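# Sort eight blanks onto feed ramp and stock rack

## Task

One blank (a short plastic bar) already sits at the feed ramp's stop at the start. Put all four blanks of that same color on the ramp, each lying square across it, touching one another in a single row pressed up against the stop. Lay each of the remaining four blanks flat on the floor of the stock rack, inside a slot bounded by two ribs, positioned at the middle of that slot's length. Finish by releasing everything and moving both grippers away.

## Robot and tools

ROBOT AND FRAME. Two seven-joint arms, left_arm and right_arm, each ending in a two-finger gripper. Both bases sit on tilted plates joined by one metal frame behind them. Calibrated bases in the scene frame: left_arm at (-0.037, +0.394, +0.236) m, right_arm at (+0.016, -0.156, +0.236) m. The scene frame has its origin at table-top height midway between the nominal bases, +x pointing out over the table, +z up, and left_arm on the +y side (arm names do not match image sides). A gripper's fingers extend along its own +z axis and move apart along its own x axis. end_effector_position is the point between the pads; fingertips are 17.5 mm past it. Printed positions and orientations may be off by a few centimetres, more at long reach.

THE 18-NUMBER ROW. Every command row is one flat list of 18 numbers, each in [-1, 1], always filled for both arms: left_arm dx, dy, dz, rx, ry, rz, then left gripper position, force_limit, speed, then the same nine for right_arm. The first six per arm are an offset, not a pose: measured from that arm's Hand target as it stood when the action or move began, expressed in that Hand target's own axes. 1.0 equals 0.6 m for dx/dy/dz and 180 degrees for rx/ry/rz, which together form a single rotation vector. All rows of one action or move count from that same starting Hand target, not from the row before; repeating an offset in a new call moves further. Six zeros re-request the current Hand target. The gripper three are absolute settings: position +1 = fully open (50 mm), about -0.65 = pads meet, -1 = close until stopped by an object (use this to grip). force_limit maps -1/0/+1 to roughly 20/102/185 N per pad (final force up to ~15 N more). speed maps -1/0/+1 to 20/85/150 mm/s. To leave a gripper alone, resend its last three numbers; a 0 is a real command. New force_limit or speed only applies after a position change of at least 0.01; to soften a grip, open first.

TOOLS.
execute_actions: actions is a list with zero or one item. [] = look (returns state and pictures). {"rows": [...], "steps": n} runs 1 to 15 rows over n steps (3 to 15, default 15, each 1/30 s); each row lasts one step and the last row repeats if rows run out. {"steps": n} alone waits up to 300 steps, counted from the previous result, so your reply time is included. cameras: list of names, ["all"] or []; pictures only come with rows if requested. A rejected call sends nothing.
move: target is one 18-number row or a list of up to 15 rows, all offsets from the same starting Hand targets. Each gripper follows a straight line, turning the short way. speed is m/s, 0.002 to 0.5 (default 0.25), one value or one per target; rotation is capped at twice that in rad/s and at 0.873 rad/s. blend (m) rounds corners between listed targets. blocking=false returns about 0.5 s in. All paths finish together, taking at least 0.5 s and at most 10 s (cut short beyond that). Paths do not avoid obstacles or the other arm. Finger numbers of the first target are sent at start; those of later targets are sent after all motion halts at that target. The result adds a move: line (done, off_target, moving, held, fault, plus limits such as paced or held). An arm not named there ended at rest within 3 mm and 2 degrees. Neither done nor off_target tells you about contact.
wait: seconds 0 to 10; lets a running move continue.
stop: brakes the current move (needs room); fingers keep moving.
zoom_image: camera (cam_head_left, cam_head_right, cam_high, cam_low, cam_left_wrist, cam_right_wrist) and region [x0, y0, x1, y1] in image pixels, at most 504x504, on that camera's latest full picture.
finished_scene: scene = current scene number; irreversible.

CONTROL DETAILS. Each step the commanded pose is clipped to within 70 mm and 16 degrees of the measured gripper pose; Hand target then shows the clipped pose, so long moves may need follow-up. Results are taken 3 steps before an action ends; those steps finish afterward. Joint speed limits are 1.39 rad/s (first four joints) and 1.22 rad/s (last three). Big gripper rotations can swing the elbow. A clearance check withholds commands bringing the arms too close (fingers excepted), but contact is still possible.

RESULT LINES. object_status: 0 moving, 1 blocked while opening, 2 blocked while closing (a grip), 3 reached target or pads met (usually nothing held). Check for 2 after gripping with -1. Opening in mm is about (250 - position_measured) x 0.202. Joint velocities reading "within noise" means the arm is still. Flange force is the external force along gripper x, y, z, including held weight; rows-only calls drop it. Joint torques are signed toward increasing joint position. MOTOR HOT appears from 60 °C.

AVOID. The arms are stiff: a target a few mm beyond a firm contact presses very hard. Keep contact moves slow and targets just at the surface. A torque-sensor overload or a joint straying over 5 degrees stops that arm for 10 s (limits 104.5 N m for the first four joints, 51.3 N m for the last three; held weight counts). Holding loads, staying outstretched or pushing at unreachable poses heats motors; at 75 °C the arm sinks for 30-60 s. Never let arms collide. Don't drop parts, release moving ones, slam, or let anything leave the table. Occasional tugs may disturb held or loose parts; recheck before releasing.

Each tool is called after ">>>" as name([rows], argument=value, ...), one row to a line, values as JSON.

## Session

>>> execute_actions(actions=[], cameras=["all"])

>>> zoom_image(camera="cam_high", region=[340, 120, 580, 320])

>>> zoom_image(camera="cam_low", region=[380, 160, 620, 280])

Scene clock: 0.00 s of 9600.00 s.
left_arm: end_effector_position=(+0.4106, +0.3946, +0.3962) position_measured=3 object_status=3 end_effector_quat_wxyz=(+0.231, +0.897, -0.352, -0.136) | right_arm: end_effector_position=(+0.4823, -0.0761, +0.1892) position_measured=3 object_status=3 end_effector_quat_wxyz=(-0.039, -0.405, +0.728, -0.551)
Joint positions: left_arm=[-0.51 1.023 1.212 1.277 -0.657 1.715 -0.067] | right_arm=[-1.041 1.581 0.289 1.358 0.835 1.347 2.585]
Joint velocities: within noise
Joint torques (N m): no reading
Flange force (N): no reading
Hand target: left_arm +0.4106, +0.3946, +0.3962; +0.231, +0.897, -0.352, -0.136 | right_arm +0.4823, -0.0761, +0.1892; -0.039, -0.405, +0.728, -0.551
camera_calibration:
cam_left_wrist: T_world_to_cam=[[0.714326, -0.695146, -0.0806869, 0.00974961], [-0.565758, -0.641502, 0.518067, 0.333079], [-0.411893, -0.32442, -0.851526, 0.799419], [0, 0, 0, 1]] pos_world=[0.510752, 0.479795, 0.508956]
cam_right_wrist: T_world_to_cam=[[-0.660092, -0.535926, 0.526366, 0.177616], [-0.660105, 0.0794007, -0.746965, 0.517386], [0.358525, -0.840523, -0.406179, 0.00786146], [0, 0, 0, 1]] pos_world=[0.455953, 0.060716, 0.296172]

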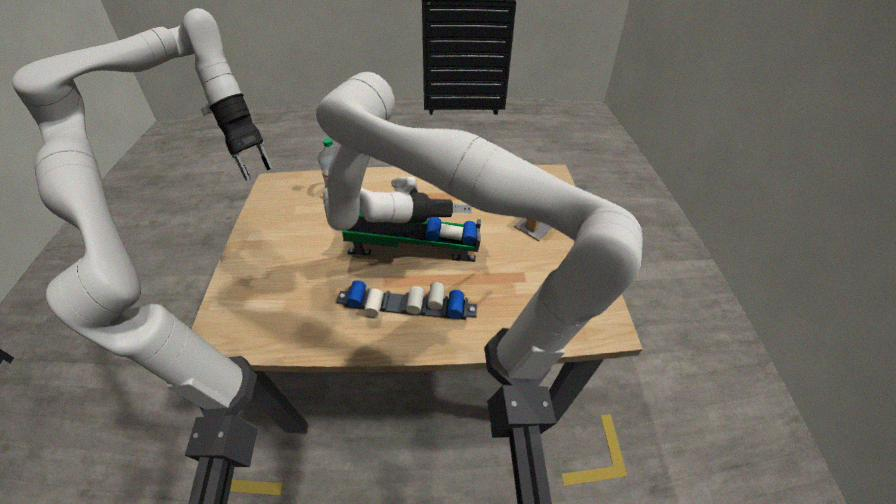

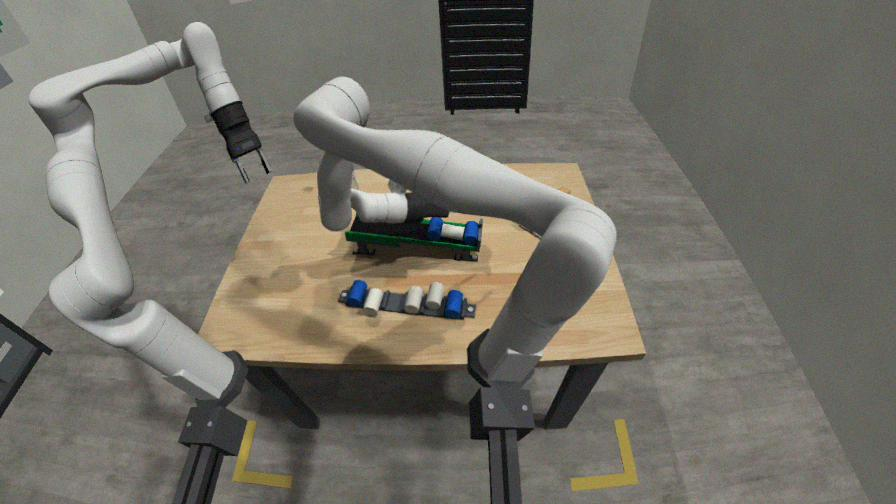

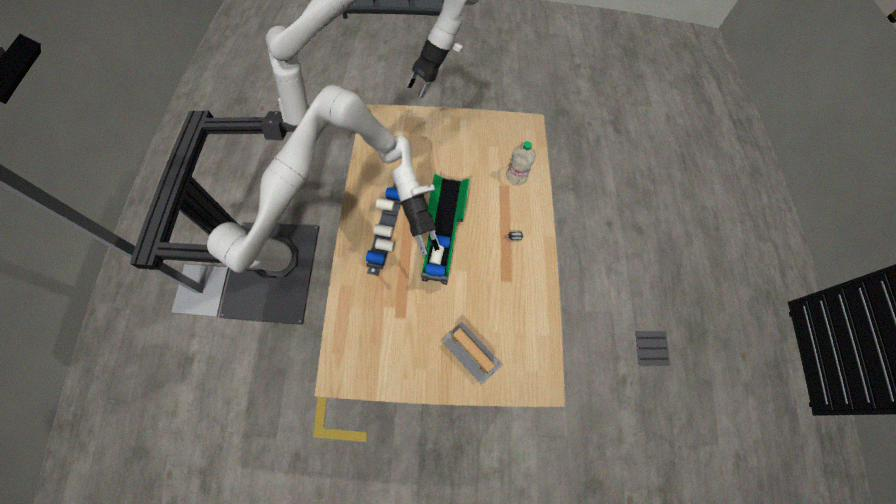

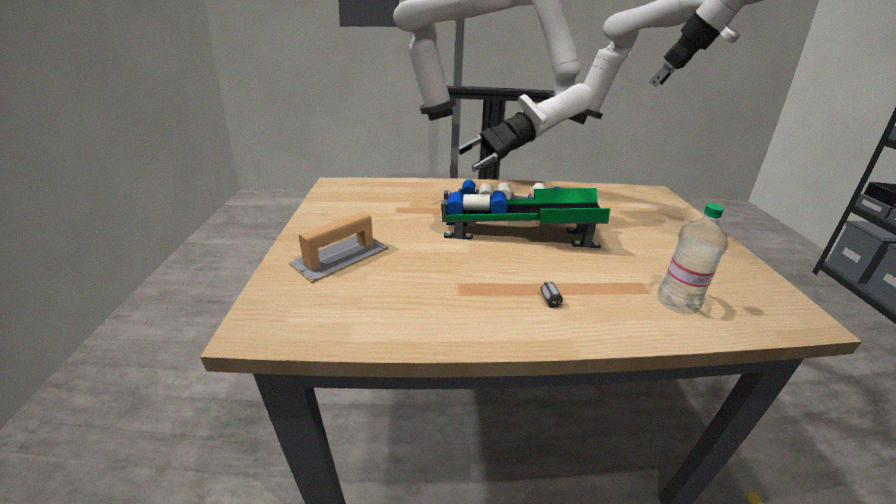

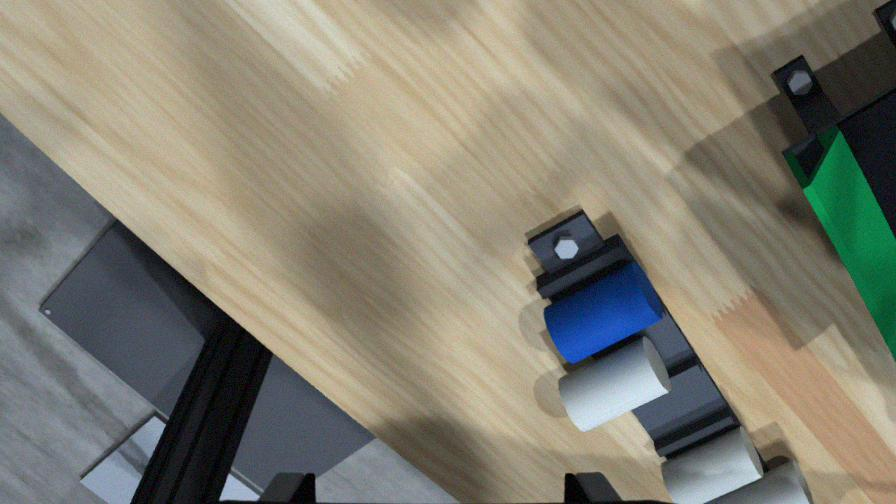

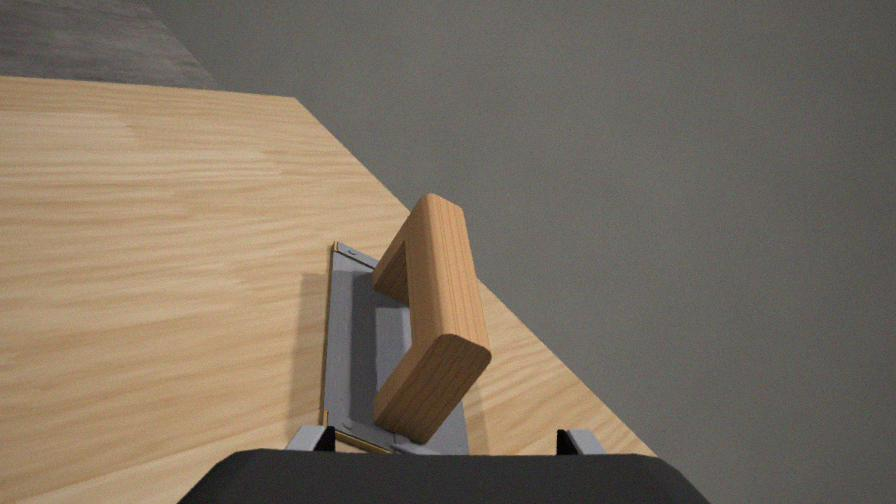

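Scaled by 2.100 from the camera's 896x504 image, which has a finer 1280x720 frame.

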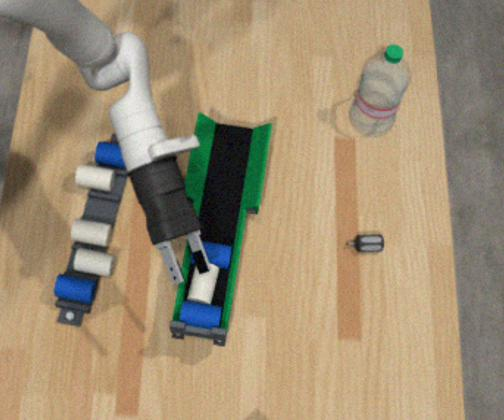

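Scaled by 2.100 from the camera's 896x504 image, which has a finer 1280x720 frame.

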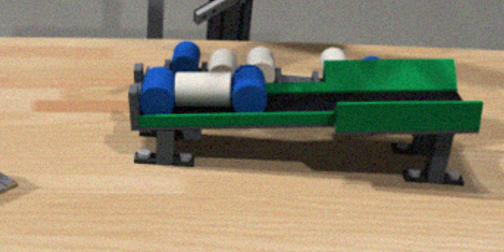

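>>> move([
  [0,0,0,0,0,0,1,-0.8,0,0.1487,-0.0987,-0.2568,-0.1303,-0.1351,-0.0632,1,-0.8,0],
  [0,0,0,0,0,0,1,-0.8,0,0.2332,0.1522,-0.4728,-0.2606,-0.2703,-0.1265,1,-0.8,0],
], blend=[0.05,0])

Scene clock: 4.03 s of 9600.00 s.
left_arm: end_effector_position=(+0.4106, +0.3946, +0.3962) position_measured=3 object_status=3 end_effector_quat_wxyz=(+0.231, +0.897, -0.352, -0.136) | right_arm: end_effector_position=(+0.2203, +0.0896, +0.2998) position_measured=3 object_status=3 end_effector_quat_wxyz=(+0.000, -0.669, +0.743, +0.000)
Joint positions: left_arm=[-0.51 1.023 1.212 1.277 -0.657 1.715 -0.067] | right_arm=[-0.924 0.719 -0.265 2.024 0.48 0.732 3.036]
Joint velocities: within noise
Joint torques (N m): left_arm=[6.28 -21.91 9.07 -1.26 1.77 0.26 -0.06] | right_arm=[-4.75 -14.53 -3.57 -5.28 0.16 0.1 0.29]
Flange force (N): left_arm=[8.2 -5.7 -6.6] | right_arm=[1.6 -3.3 -1.3]
Hand target: left_arm +0.4106, +0.3946, +0.3962; +0.231, +0.897, -0.352, -0.136 | right_arm +0.2202, +0.0896, +0.2998; +0.000, -0.669, +0.743, +0.000
Off the commanded pose: left_arm 0.000 m, 0 deg | right_arm 0.000 m, 0 deg.
Kept back: nothing.
move: done; blend cut to 0 m at target 1
camera_calibration:
cam_left_wrist: T_world_to_cam=[[0.714326, -0.695146, -0.0806869, 0.00974961], [-0.565758, -0.641502, 0.518067, 0.333079], [-0.411893, -0.32442, -0.851526, 0.799419], [0, 0, 0, 1]] pos_world=[0.510752, 0.479795, 0.508956]
cam_right_wrist: T_world_to_cam=[[-0.0819109, -0.996514, 0.0158046, 0.102204], [-0.99608, 0.0823861, 0.0322134, 0.254023], [-0.0334032, -0.013104, -0.999356, 0.476101], [0, 0, 0, 1]] pos_world=[0.277302, 0.0871591, 0.465996]

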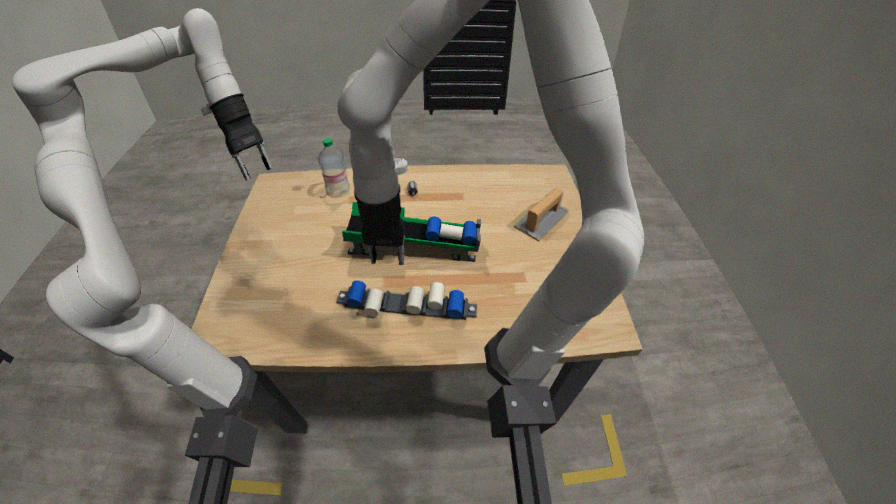

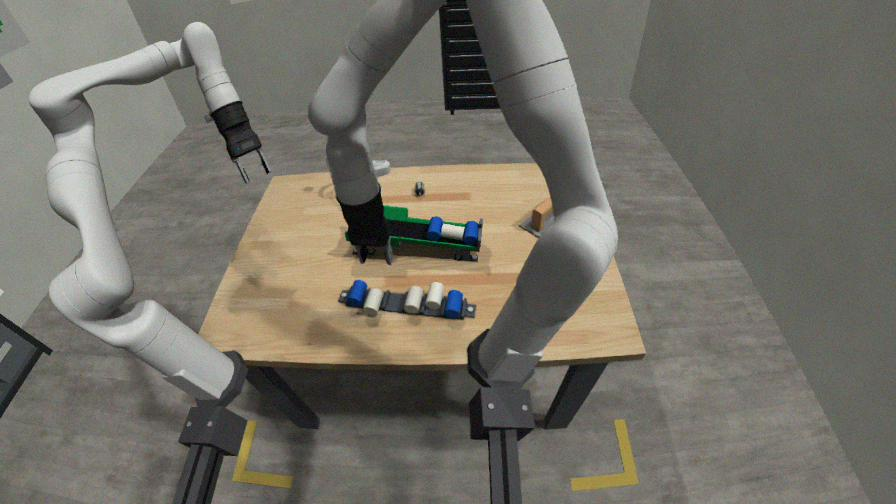

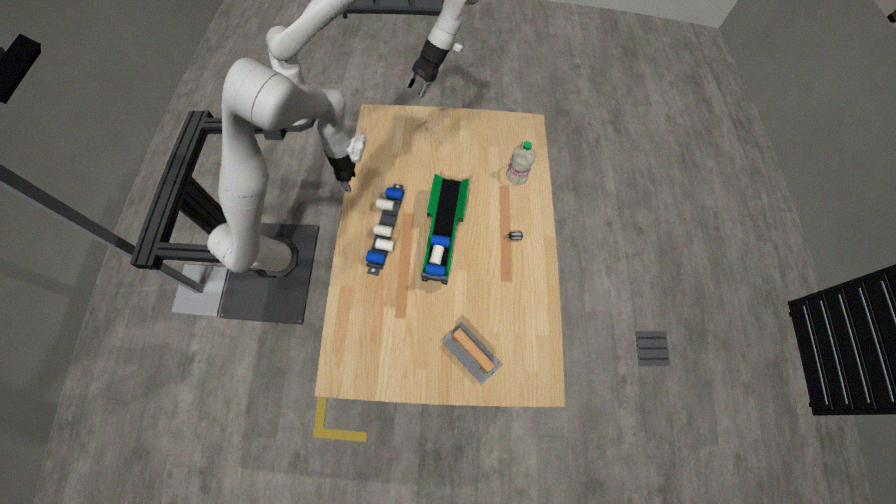

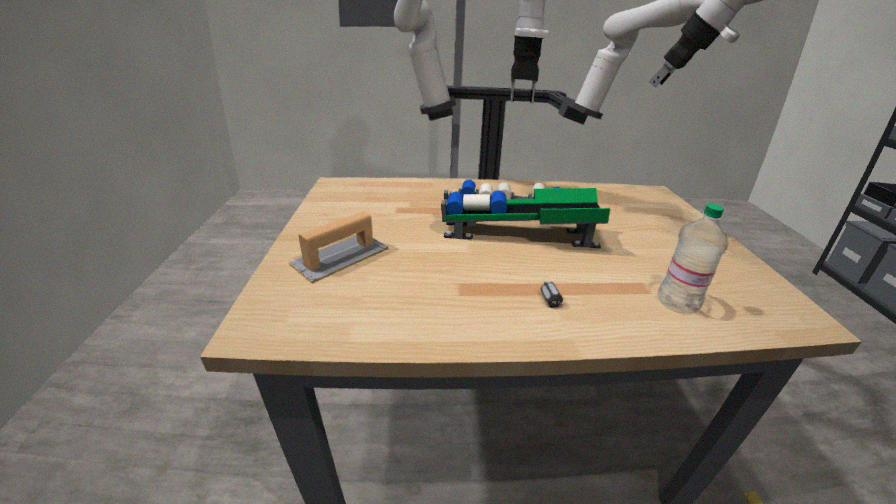

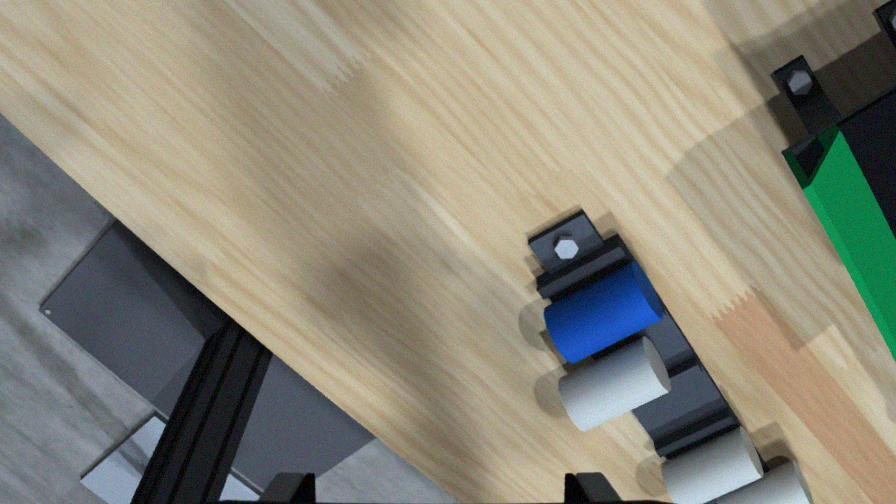

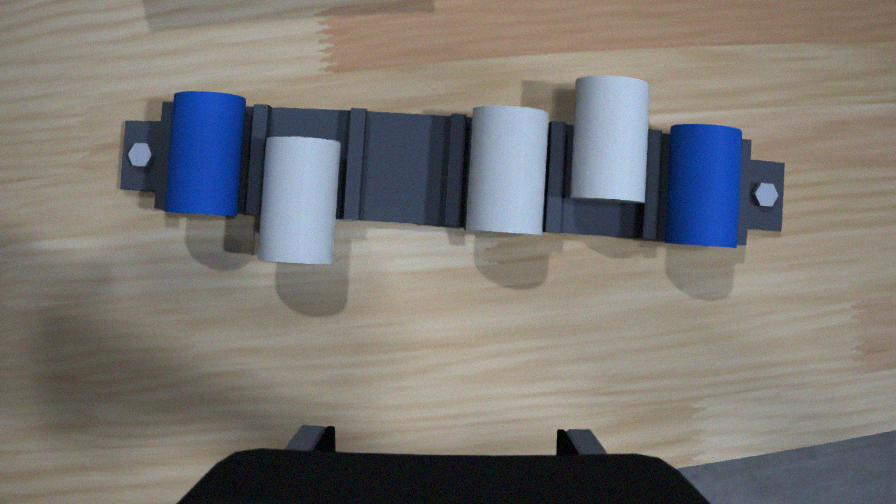

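>>> move(target=[0,0,0,0,0,0,1,-0.8,0,0.0263,-0.3882,-0.0833,0,0,0,1,-0.8,0], cameras=["cam_right_wrist","cam_high"])

>>> zoom_image(camera="cam_right_wrist", region=[400, 80, 800, 330])

Scene clock: 6.13 s of 9600.00 s.
left_arm: end_effector_position=(+0.4106, +0.3946, +0.3962) position_measured=3 object_status=3 end_effector_quat_wxyz=(+0.231, +0.897, -0.352, -0.136) | right_arm: end_effector_position=(+0.4501, +0.0496, +0.3498) position_measured=3 object_status=3 end_effector_quat_wxyz=(+0.000, -0.669, +0.743, +0.000)
Joint positions: left_arm=[-0.51 1.023 1.212 1.277 -0.657 1.715 -0.067] | right_arm=[-0.545 0.78 -0.243 1.506 0.452 1.094 3.604]
Joint velocities: left_arm=[within noise] | right_arm=[0.001 0.003 0 -0.009 -0.002 0.005 0.005]
Joint torques (N m): left_arm=[6.27 -21.78 9.03 -1.18 1.74 0.23 -0.04] | right_arm=[-7.44 -19.02 -4.39 -7.79 0.19 0.27 0.32]
Flange force (N): left_arm=[8.3 -5.8 -7.0] | right_arm=[4.8 0.3 0.2]
Hand target: left_arm +0.4106, +0.3946, +0.3962; +0.231, +0.897, -0.352, -0.136 | right_arm +0.4502, +0.0497, +0.3498; +0.000, -0.669, +0.743, +0.000
Off the commanded pose: left_arm 0.000 m, 0 deg | right_arm 0.000 m, 0 deg.
Kept back: nothing.
move: done
camera_calibration:
cam_right_wrist: T_world_to_cam=[[-0.0818106, -0.996527, 0.0154991, 0.0805185], [-0.996086, 0.0822767, 0.0322977, 0.48457], [-0.0334608, -0.0127961, -0.999358, 0.533214], [0, 0, 0, 1]] pos_world=[0.507103, 0.0471932, 0.515973]
Images, in order (width x height): cam_high 896x504, cam_right_wrist 896x504.

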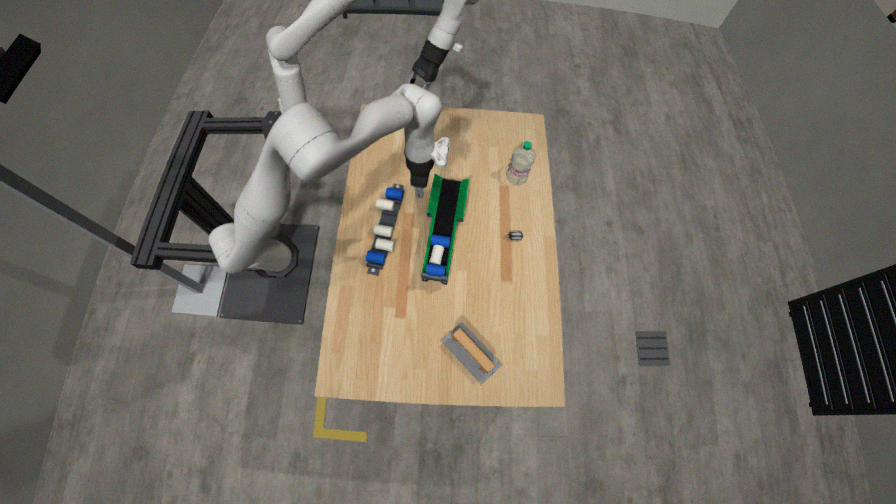

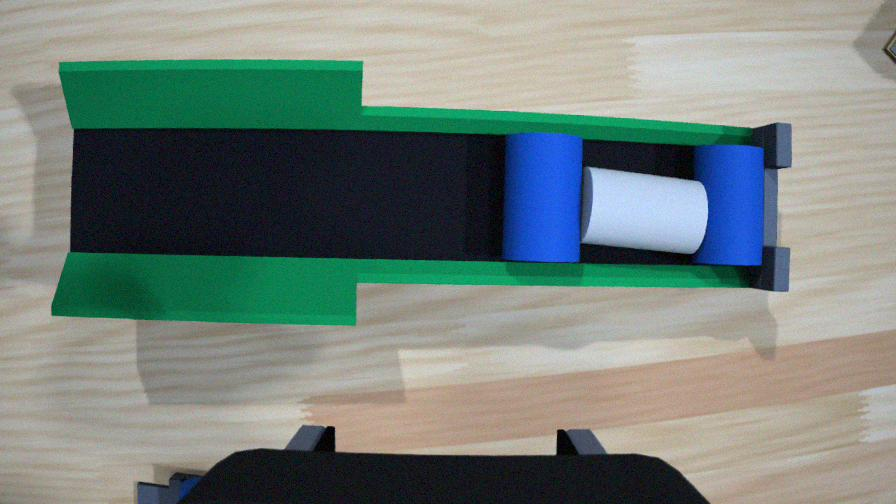

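Scaled by 1.260 from the camera's 896x504 image, which has a finer 1280x720 frame.

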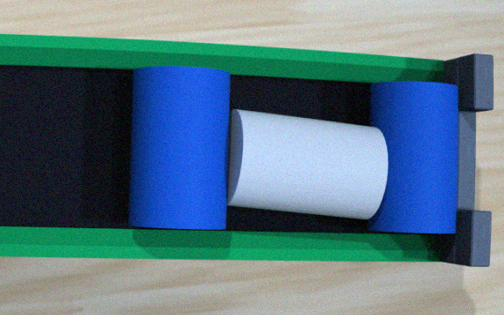

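>>> move(target=[0,0,0,0,0,0,1,-0.8,0,0.1788,-0.1118,0.3167,0,0,-0.4656,0.9,-0.8,0], cameras=["cam_right_wrist","cam_low"])

>>> zoom_image(camera="cam_low", region=[420, 120, 560, 220])

Scene clock: 9.90 s of 9600.00 s.
left_arm: end_effector_position=(+0.4106, +0.3946, +0.3962) position_measured=3 object_status=3 end_effector_quat_wxyz=(+0.231, +0.897, -0.352, -0.136) | right_arm: end_effector_position=(+0.5058, -0.0639, +0.1599) position_measured=18 object_status=3 end_effector_quat_wxyz=(+0.000, +0.994, -0.106, +0.000)
Joint positions: left_arm=[-0.51 1.023 1.212 1.277 -0.657 1.715 -0.067] | right_arm=[-0.107 1.049 -0.414 1.618 0.921 0.838 4.975]
Joint velocities: left_arm=[within noise] | right_arm=[0.003 0.002 -0.001 -0.001 0.001 0.003 0.01]
Joint torques (N m): left_arm=[6.2 -21.87 8.97 -1.23 1.8 0.29 -0.08] | right_arm=[-8 -20.87 -6.42 -4.03 0.22 0.14 0.16]
Flange force (N): left_arm=[8.4 -5.6 -6.7] | right_arm=[1.0 3.1 -0.2]
Hand target: left_arm +0.4106, +0.3946, +0.3962; +0.231, +0.897, -0.352, -0.136 | right_arm +0.5058, -0.0639, +0.1598; +0.000, +0.994, -0.106, +0.000
Off the commanded pose: left_arm 0.000 m, 0 deg | right_arm 0.000 m, 0 deg.
Kept back: nothing.
move: done
camera_calibration:
cam_right_wrist: T_world_to_cam=[[0.981788, -0.189262, 0.0165165, -0.511701], [-0.189713, -0.98131, 0.0322478, 0.0797282], [0.0101045, -0.0347939, -0.999343, 0.320337], [0, 0, 0, 1]] pos_world=[0.51427, -0.00746178, 0.326007]
Images, in order (width x height): cam_low 896x504, cam_right_wrist 896x504.

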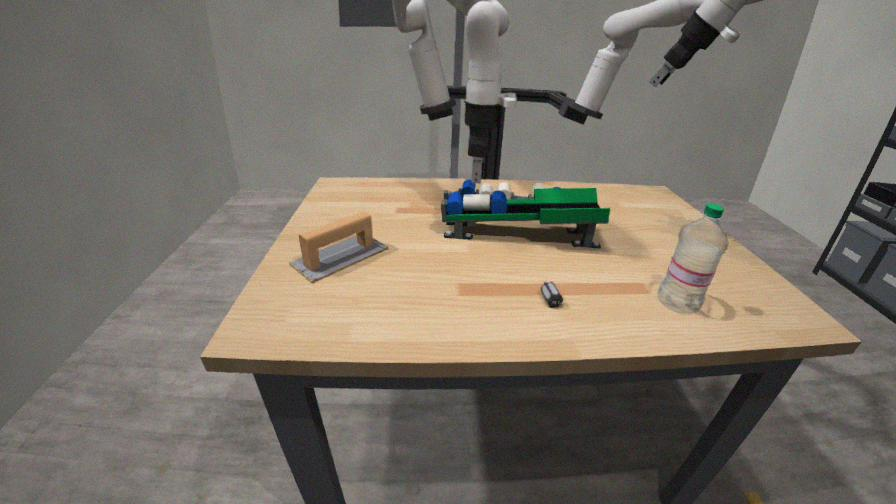

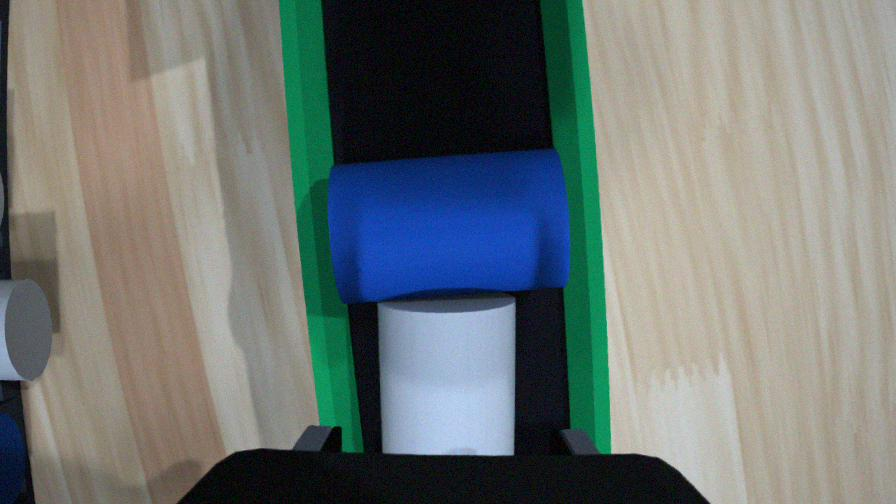

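Scaled by 3.600 from the camera's 896x504 image, which has a finer 1280x720 frame.

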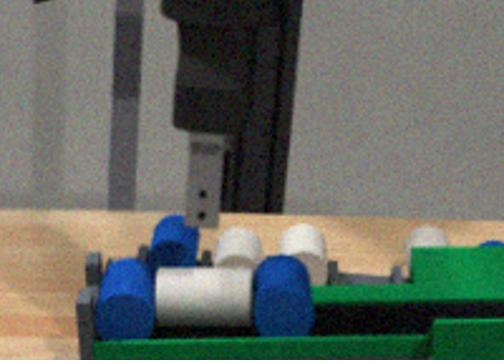

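>>> move([
  [0,0,0,0,0,0,1,-0.8,0,0.0025,-0.0067,0.07,0,0,0,0.82,-0.8,0],
  [0,0,0,0,0,0,1,-0.8,0,0.0025,-0.0067,0.1113,0,0,0,0.82,-0.8,0],
], speed=[0.1,0.05], cameras=["cam_right_wrist","cam_low"])

>>> zoom_image(camera="cam_low", region=[430, 150, 530, 220])

Scene clock: 12.13 s of 9600.00 s.
left_arm: end_effector_position=(+0.4106, +0.3946, +0.3962) position_measured=3 object_status=3 end_effector_quat_wxyz=(+0.231, +0.897, -0.352, -0.136) | right_arm: end_effector_position=(+0.5082, -0.0603, +0.0931) position_measured=30 object_status=3 end_effector_quat_wxyz=(+0.000, +0.994, -0.106, +0.000)
Joint positions: left_arm=[-0.51 1.023 1.212 1.277 -0.657 1.715 -0.067] | right_arm=[-0.111 1.178 -0.353 1.58 1.001 0.744 4.926]
Joint velocities: within noise
Joint torques (N m): left_arm=[6.23 -21.82 8.97 -1.29 1.75 0.29 -0.03] | right_arm=[-8.15 -20.9 -6.05 -3.3 0.32 0.35 0.33]
Flange force (N): left_arm=[8.0 -5.5 -6.6] | right_arm=[-0.4 3.9 -1.1]
Hand target: left_arm +0.4106, +0.3946, +0.3962; +0.231, +0.897, -0.352, -0.136 | right_arm +0.5082, -0.0603, +0.0930; +0.000, +0.994, -0.106, +0.000
Off the commanded pose: left_arm 0.000 m, 0 deg | right_arm 0.000 m, 0 deg.
Kept back: nothing.
move: done
camera_calibration:
cam_right_wrist: T_world_to_cam=[[0.981883, -0.188781, 0.016364, -0.51224], [-0.189227, -0.981402, 0.0323156, 0.0855675], [0.00995907, -0.0348266, -0.999344, 0.253817], [0, 0, 0, 1]] pos_world=[0.516624, -0.00388529, 0.259268]
Images, in order (width x height): cam_low 896x504, cam_right_wrist 896x504.

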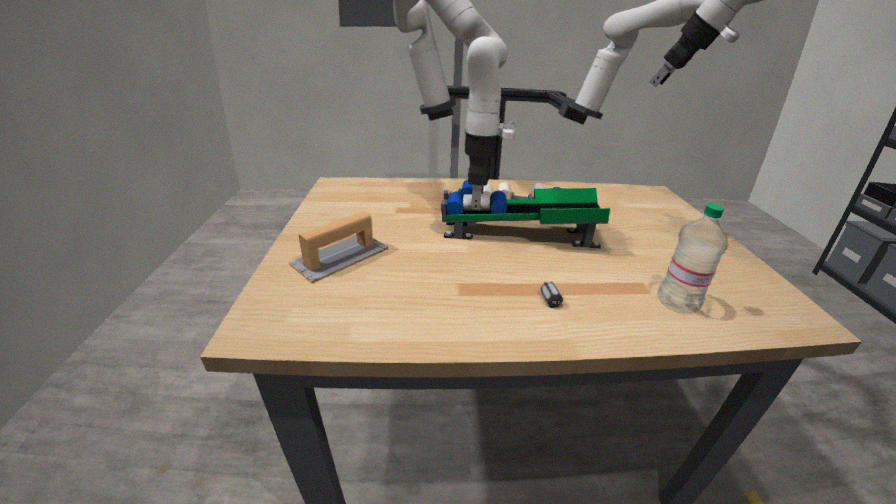

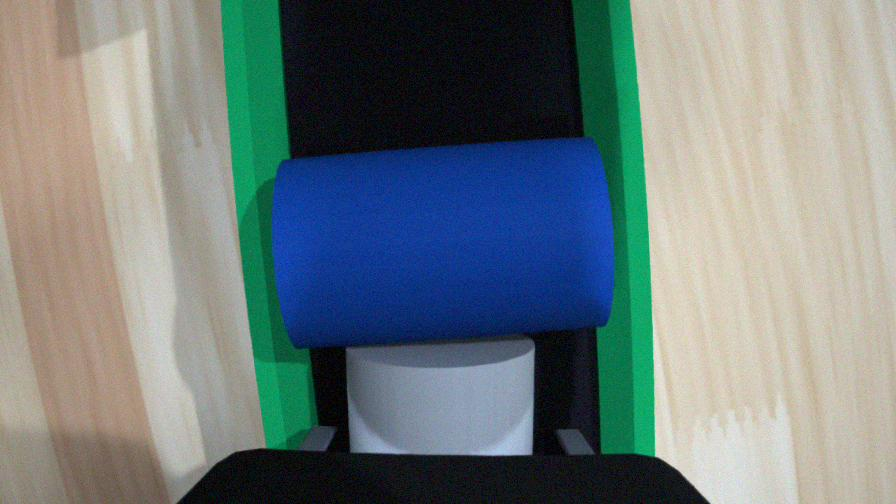

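Scaled by 5.040 from the camera's 896x504 image, which has a finer 1280x720 frame.

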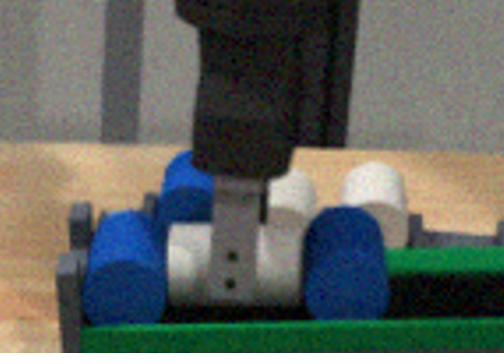

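>>> move([
  [0,0,0,0,0,0,1,-0.8,0,-0.0015,0,0,0,0,0,-1,-0.6,-0.6],
  [0,0,0,0,0,0,1,-0.8,0,-0.0015,0,-0.16,0,0,0,-1,-0.6,-0.6],
], speed=[0.05,0.08], cameras=["cam_right_wrist","cam_low"])

>>> zoom_image(camera="cam_low", region=[400, 125, 600, 255])

Scene clock: 14.73 s of 9600.00 s.
left_arm: end_effector_position=(+0.4106, +0.3946, +0.3962) position_measured=3 object_status=3 end_effector_quat_wxyz=(+0.231, +0.897, -0.352, -0.136) | right_arm: end_effector_position=(+0.5072, -0.0601, +0.1889) position_measured=57 object_status=2 end_effector_quat_wxyz=(+0.000, +0.994, -0.106, +0.000)
Joint positions: left_arm=[-0.51 1.023 1.212 1.277 -0.657 1.715 -0.067] | right_arm=[-0.114 1.004 -0.442 1.607 0.879 0.893 5]
Joint velocities: within noise
Joint torques (N m): left_arm=[6.26 -21.84 9.06 -1.23 1.75 0.29 -0.07] | right_arm=[-8.12 -20.74 -6.55 -4.61 0.11 0.21 0.27]
Flange force (N): left_arm=[8.2 -5.6 -6.7] | right_arm=[0.1 3.7 0.1]
Hand target: left_arm +0.4106, +0.3946, +0.3962; +0.231, +0.897, -0.352, -0.136 | right_arm +0.5073, -0.0602, +0.1890; +0.000, +0.994, -0.106, +0.000
Off the commanded pose: left_arm 0.000 m, 0 deg | right_arm 0.000 m, 0 deg.
Kept back: nothing.
move: done
camera_calibration:
cam_right_wrist: T_world_to_cam=[[0.981893, -0.18873, 0.0163536, -0.512853], [-0.189176, -0.98141, 0.0323472, 0.0824225], [0.00994469, -0.0348552, -0.999343, 0.349577], [0, 0, 0, 1]] pos_world=[0.515683, -0.0037162, 0.355068]
Images, in order (width x height): cam_low 896x504, cam_right_wrist 896x504.

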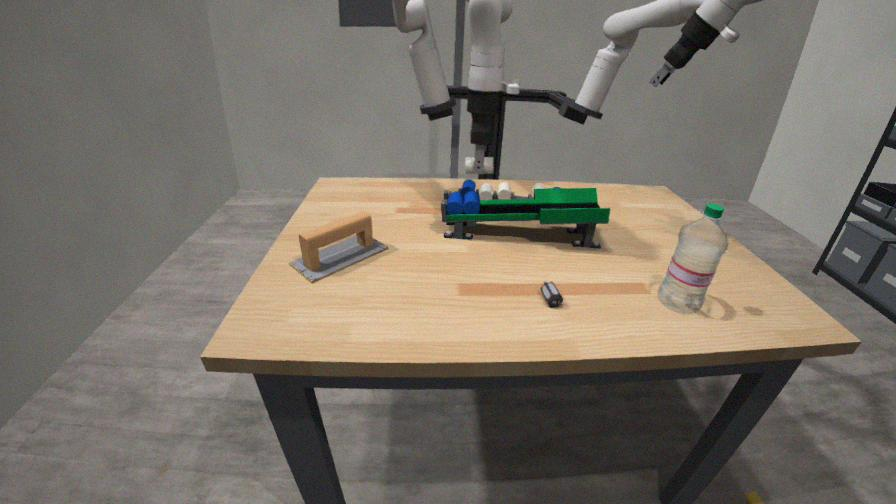

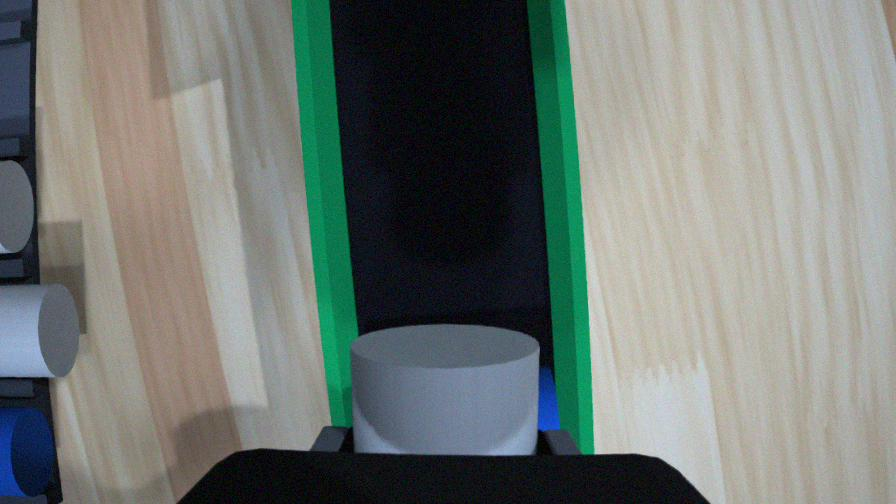

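Scaled by 2.520 from the camera's 896x504 image, which has a finer 1280x720 frame.

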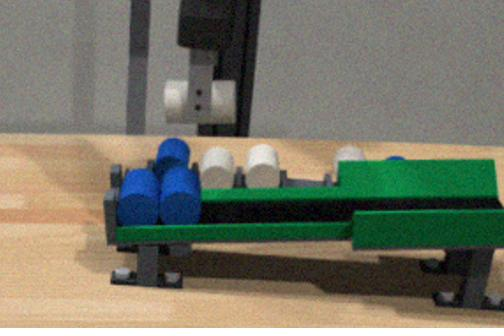

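>>> move(target=[0,0,0,0,0,0,1,-0.8,0,-0.3818,-0.189,0.0317,0,0,0.4815,-1,-0.6,-0.6], cameras=["cam_right_wrist","cam_low","cam_high"])

Scene clock: 19.10 s of 9600.00 s.
left_arm: end_effector_position=(+0.4106, +0.3946, +0.3962) position_measured=3 object_status=3 end_effector_quat_wxyz=(+0.231, +0.897, -0.352, -0.136) | right_arm: end_effector_position=(+0.3073, +0.0989, +0.1700) position_measured=57 object_status=2 end_effector_quat_wxyz=(+0.000, -0.651, +0.759, +0.000)
Joint positions: left_arm=[-0.51 1.023 1.212 1.277 -0.657 1.715 -0.067] | right_arm=[-0.854 1.036 -0.05 1.894 0.547 0.48 3.14]
Joint velocities: left_arm=[within noise] | right_arm=[-0.008 0.001 0.004 0.001 -0.002 -0.003 -0.009]
Joint torques (N m): left_arm=[6.22 -21.8 9.02 -1.21 1.78 0.27 -0.09] | right_arm=[-6.15 -18.56 -3.02 -3.65 0.3 0.33 0.25]
Flange force (N): left_arm=[8.4 -5.6 -6.8] | right_arm=[2.6 -2.9 -0.1]
Hand target: left_arm +0.4106, +0.3946, +0.3962; +0.231, +0.897, -0.352, -0.136 | right_arm +0.3072, +0.0990, +0.1700; +0.000, -0.651, +0.759, +0.000
Off the commanded pose: left_arm 0.000 m, 0 deg | right_arm 0.000 m, 0 deg.
Kept back: nothing.
move: done
camera_calibration:
cam_right_wrist: T_world_to_cam=[[-0.130946, -0.991267, 0.0155933, 0.135291], [-0.990791, 0.131397, 0.0326831, 0.337529], [-0.0344466, -0.01117, -0.999344, 0.349483], [0, 0, 0, 1]] pos_world=[0.364175, 0.0936625, 0.336113]
Images, in order (width x height): cam_high 896x504, cam_low 896x504, cam_right_wrist 896x504.

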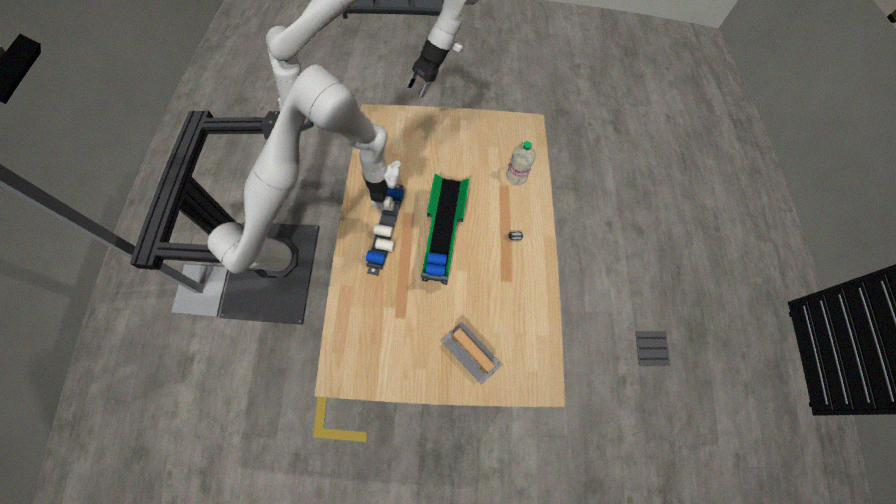

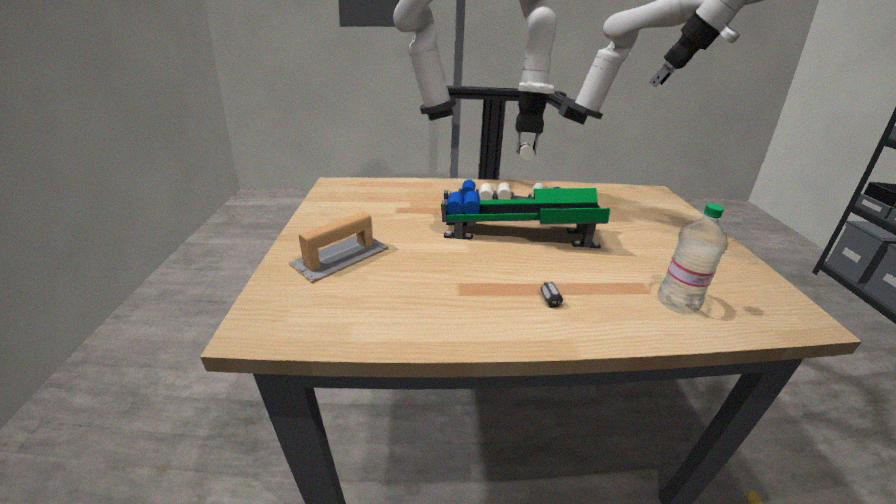

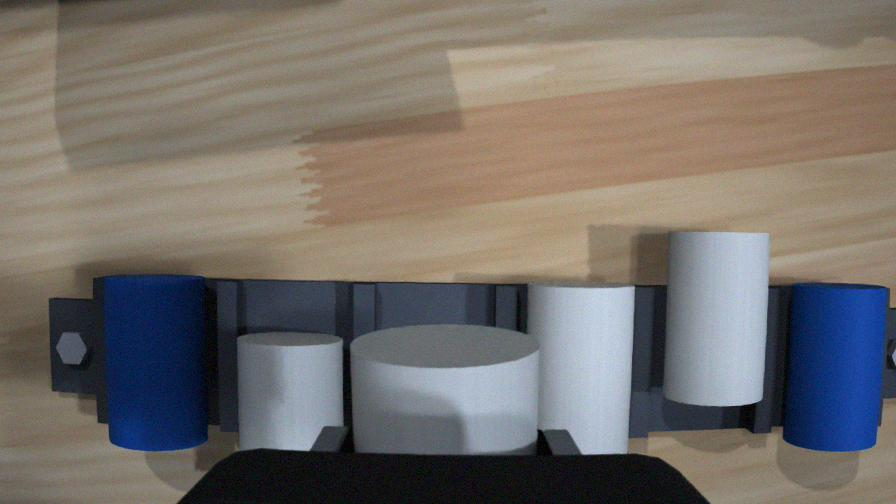

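>>> move([
  [0,0,0,0,0,0,1,-0.8,0,-0.0008,-0.0033,0.08,-0.0306,0,0,-1,-0.6,-0.6],
  [0,0,0,0,0,0,1,-0.8,0,-0.0008,-0.0033,0.19,-0.0306,0,0,-1,-0.6,-0.6],
  [0,0,0,0,0,0,1,-0.8,0,-0.0008,-0.0033,0.2158,-0.0306,0,0,-1,-0.6,-0.6],
], speed=[0.15,0.12,0.05], blend=[0.01,0.005,0], cameras=["cam_right_wrist","cam_low"])

>>> zoom_image(camera="cam_right_wrist", region=[150, 300, 750, 460])

Scene clock: 21.53 s of 9600.00 s.
left_arm: end_effector_position=(+0.4106, +0.3946, +0.3962) position_measured=3 object_status=3 end_effector_quat_wxyz=(+0.231, +0.897, -0.352, -0.136) | right_arm: end_effector_position=(+0.3093, +0.0992, +0.0407) position_measured=57 object_status=2 end_effector_quat_wxyz=(-0.031, -0.650, +0.759, +0.037)
Joint positions: left_arm=[-0.51 1.023 1.212 1.277 -0.657 1.715 -0.067] | right_arm=[-0.734 1.337 -0.035 1.753 0.58 0.338 3.209]
Joint velocities: within noise
Joint torques (N m): left_arm=[6.21 -21.77 9 -1.25 1.79 0.26 -0.03] | right_arm=[-5.39 -14.24 -2.06 -4.13 0.66 -1.63 0.27]
Flange force (N): left_arm=[8.2 -5.6 -6.8] | right_arm=[6.6 1.5 -20.4]
Hand target: left_arm +0.4106, +0.3946, +0.3962; +0.231, +0.897, -0.352, -0.136 | right_arm +0.3093, +0.0992, +0.0405; -0.031, -0.650, +0.759, +0.037
Off the commanded pose: left_arm 0.000 m, 0 deg | right_arm 0.000 m, 0 deg.
Kept back: nothing.
move: done; blend cut to 0 m at target 1
camera_calibration:
cam_right_wrist: T_world_to_cam=[[-0.129973, -0.991428, 0.0132996, 0.137694], [-0.983112, 0.130603, 0.128195, 0.337513], [-0.128833, 0.00358693, -0.99166, 0.247761], [0, 0, 0, 1]] pos_world=[0.38163, 0.0915445, 0.200596]
Images, in order (width x height): cam_low 896x504, cam_right_wrist 896x504.

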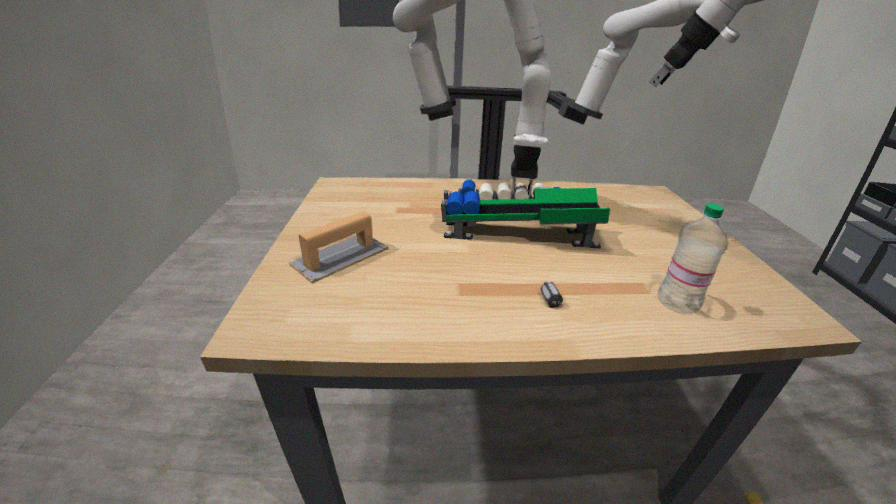

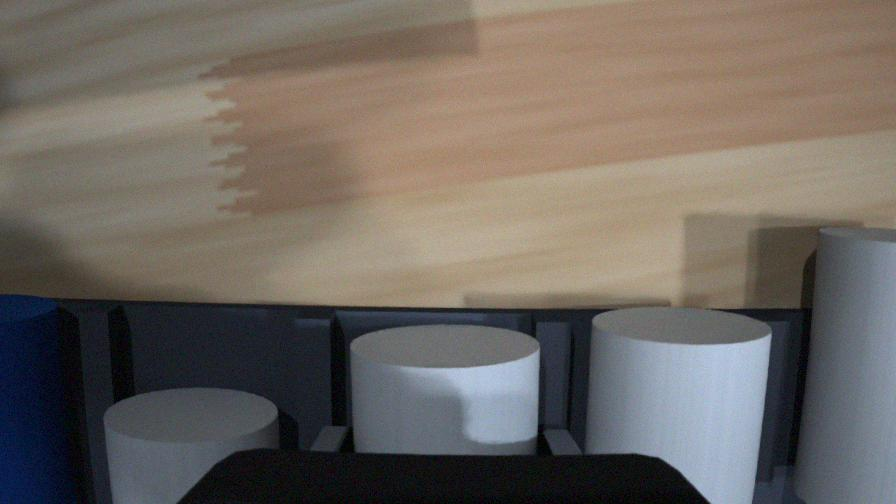

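Region (150, 300, 750, 460) is 600x160 pixels. A region can be at most 504 by 504 pixels.

>>> move([
  [0,0,0,0,0,0,1,-0.8,0,0,0,-0.0025,0,0,0,-1,-0.6,-0.6],
  [0,0,0,0,0,0,1,-0.8,0,0,-0.0018,-0.0025,0,0,0,-1,-0.6,-0.6],
  [0,0,0,0,0,0,1,-0.8,0,0,-0.0018,-0.001,0,0,0,-1,-0.6,-0.6],
], speed=0.03, cameras=["cam_low","cam_right_wrist"])

>>> zoom_image(camera="cam_low", region=[430, 160, 590, 220])

Scene clock: 23.17 s of 9600.00 s.
left_arm: end_effector_position=(+0.4106, +0.3946, +0.3962) position_measured=3 object_status=3 end_effector_quat_wxyz=(+0.231, +0.897, -0.352, -0.136) | right_arm: end_effector_position=(+0.3104, +0.0990, +0.0411) position_measured=57 object_status=2 end_effector_quat_wxyz=(-0.031, -0.650, +0.759, +0.037)
Joint positions: left_arm=[-0.51 1.023 1.212 1.277 -0.657 1.715 -0.067] | right_arm=[-0.731 1.336 -0.037 1.751 0.58 0.341 3.212]
Joint velocities: within noise
Joint torques (N m): left_arm=[6.28 -21.83 9.01 -1.26 1.76 0.27 -0.02] | right_arm=[-5.95 -18.33 -2.42 -2.46 0.37 -0.19 0.26]
Flange force (N): left_arm=[8.1 -5.7 -6.7] | right_arm=[3.2 -0.8 -7.0]
Hand target: left_arm +0.4106, +0.3946, +0.3962; +0.231, +0.897, -0.352, -0.136 | right_arm +0.3104, +0.0990, +0.0410; -0.031, -0.650, +0.759, +0.037
Off the commanded pose: left_arm 0.000 m, 0 deg | right_arm 0.000 m, 0 deg.
Kept back: nothing.
move: done
camera_calibration:
cam_right_wrist: T_world_to_cam=[[-0.129935, -0.991433, 0.013323, 0.137623], [-0.983107, 0.130567, 0.128273, 0.33859], [-0.128913, 0.00356909, -0.991649, 0.248287], [0, 0, 0, 1]] pos_world=[0.382759, 0.0913488, 0.200949]
Images, in order (width x height): cam_low 896x504, cam_right_wrist 896x504.

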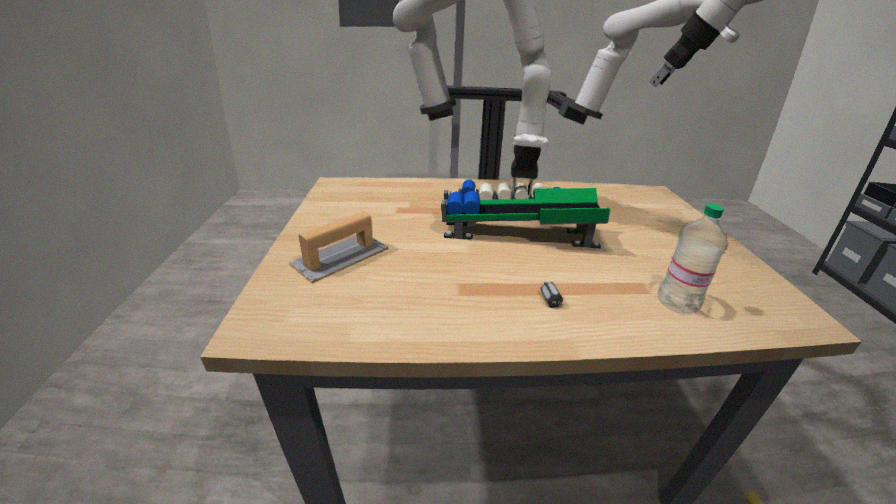

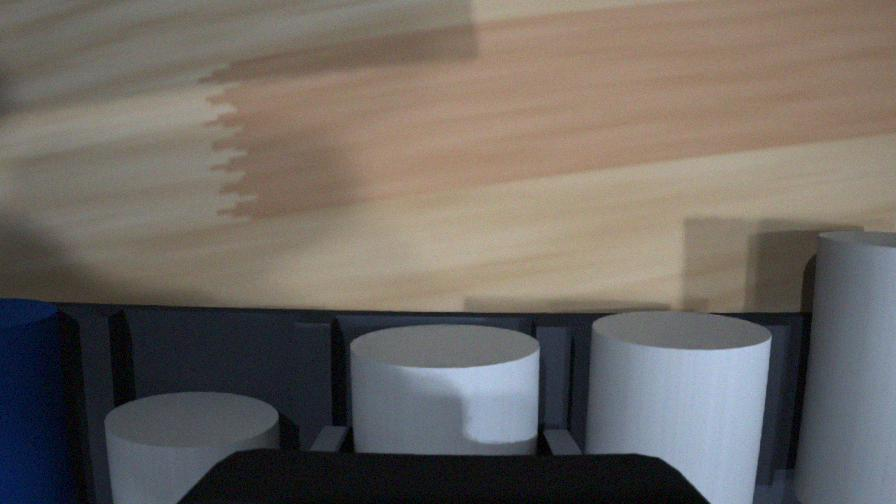

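Scaled by 3.150 from the camera's 896x504 image, which has a finer 1280x720 frame.

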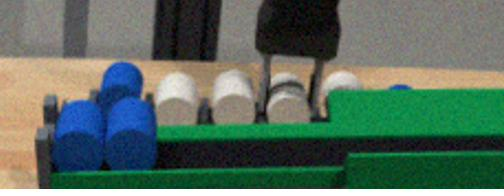

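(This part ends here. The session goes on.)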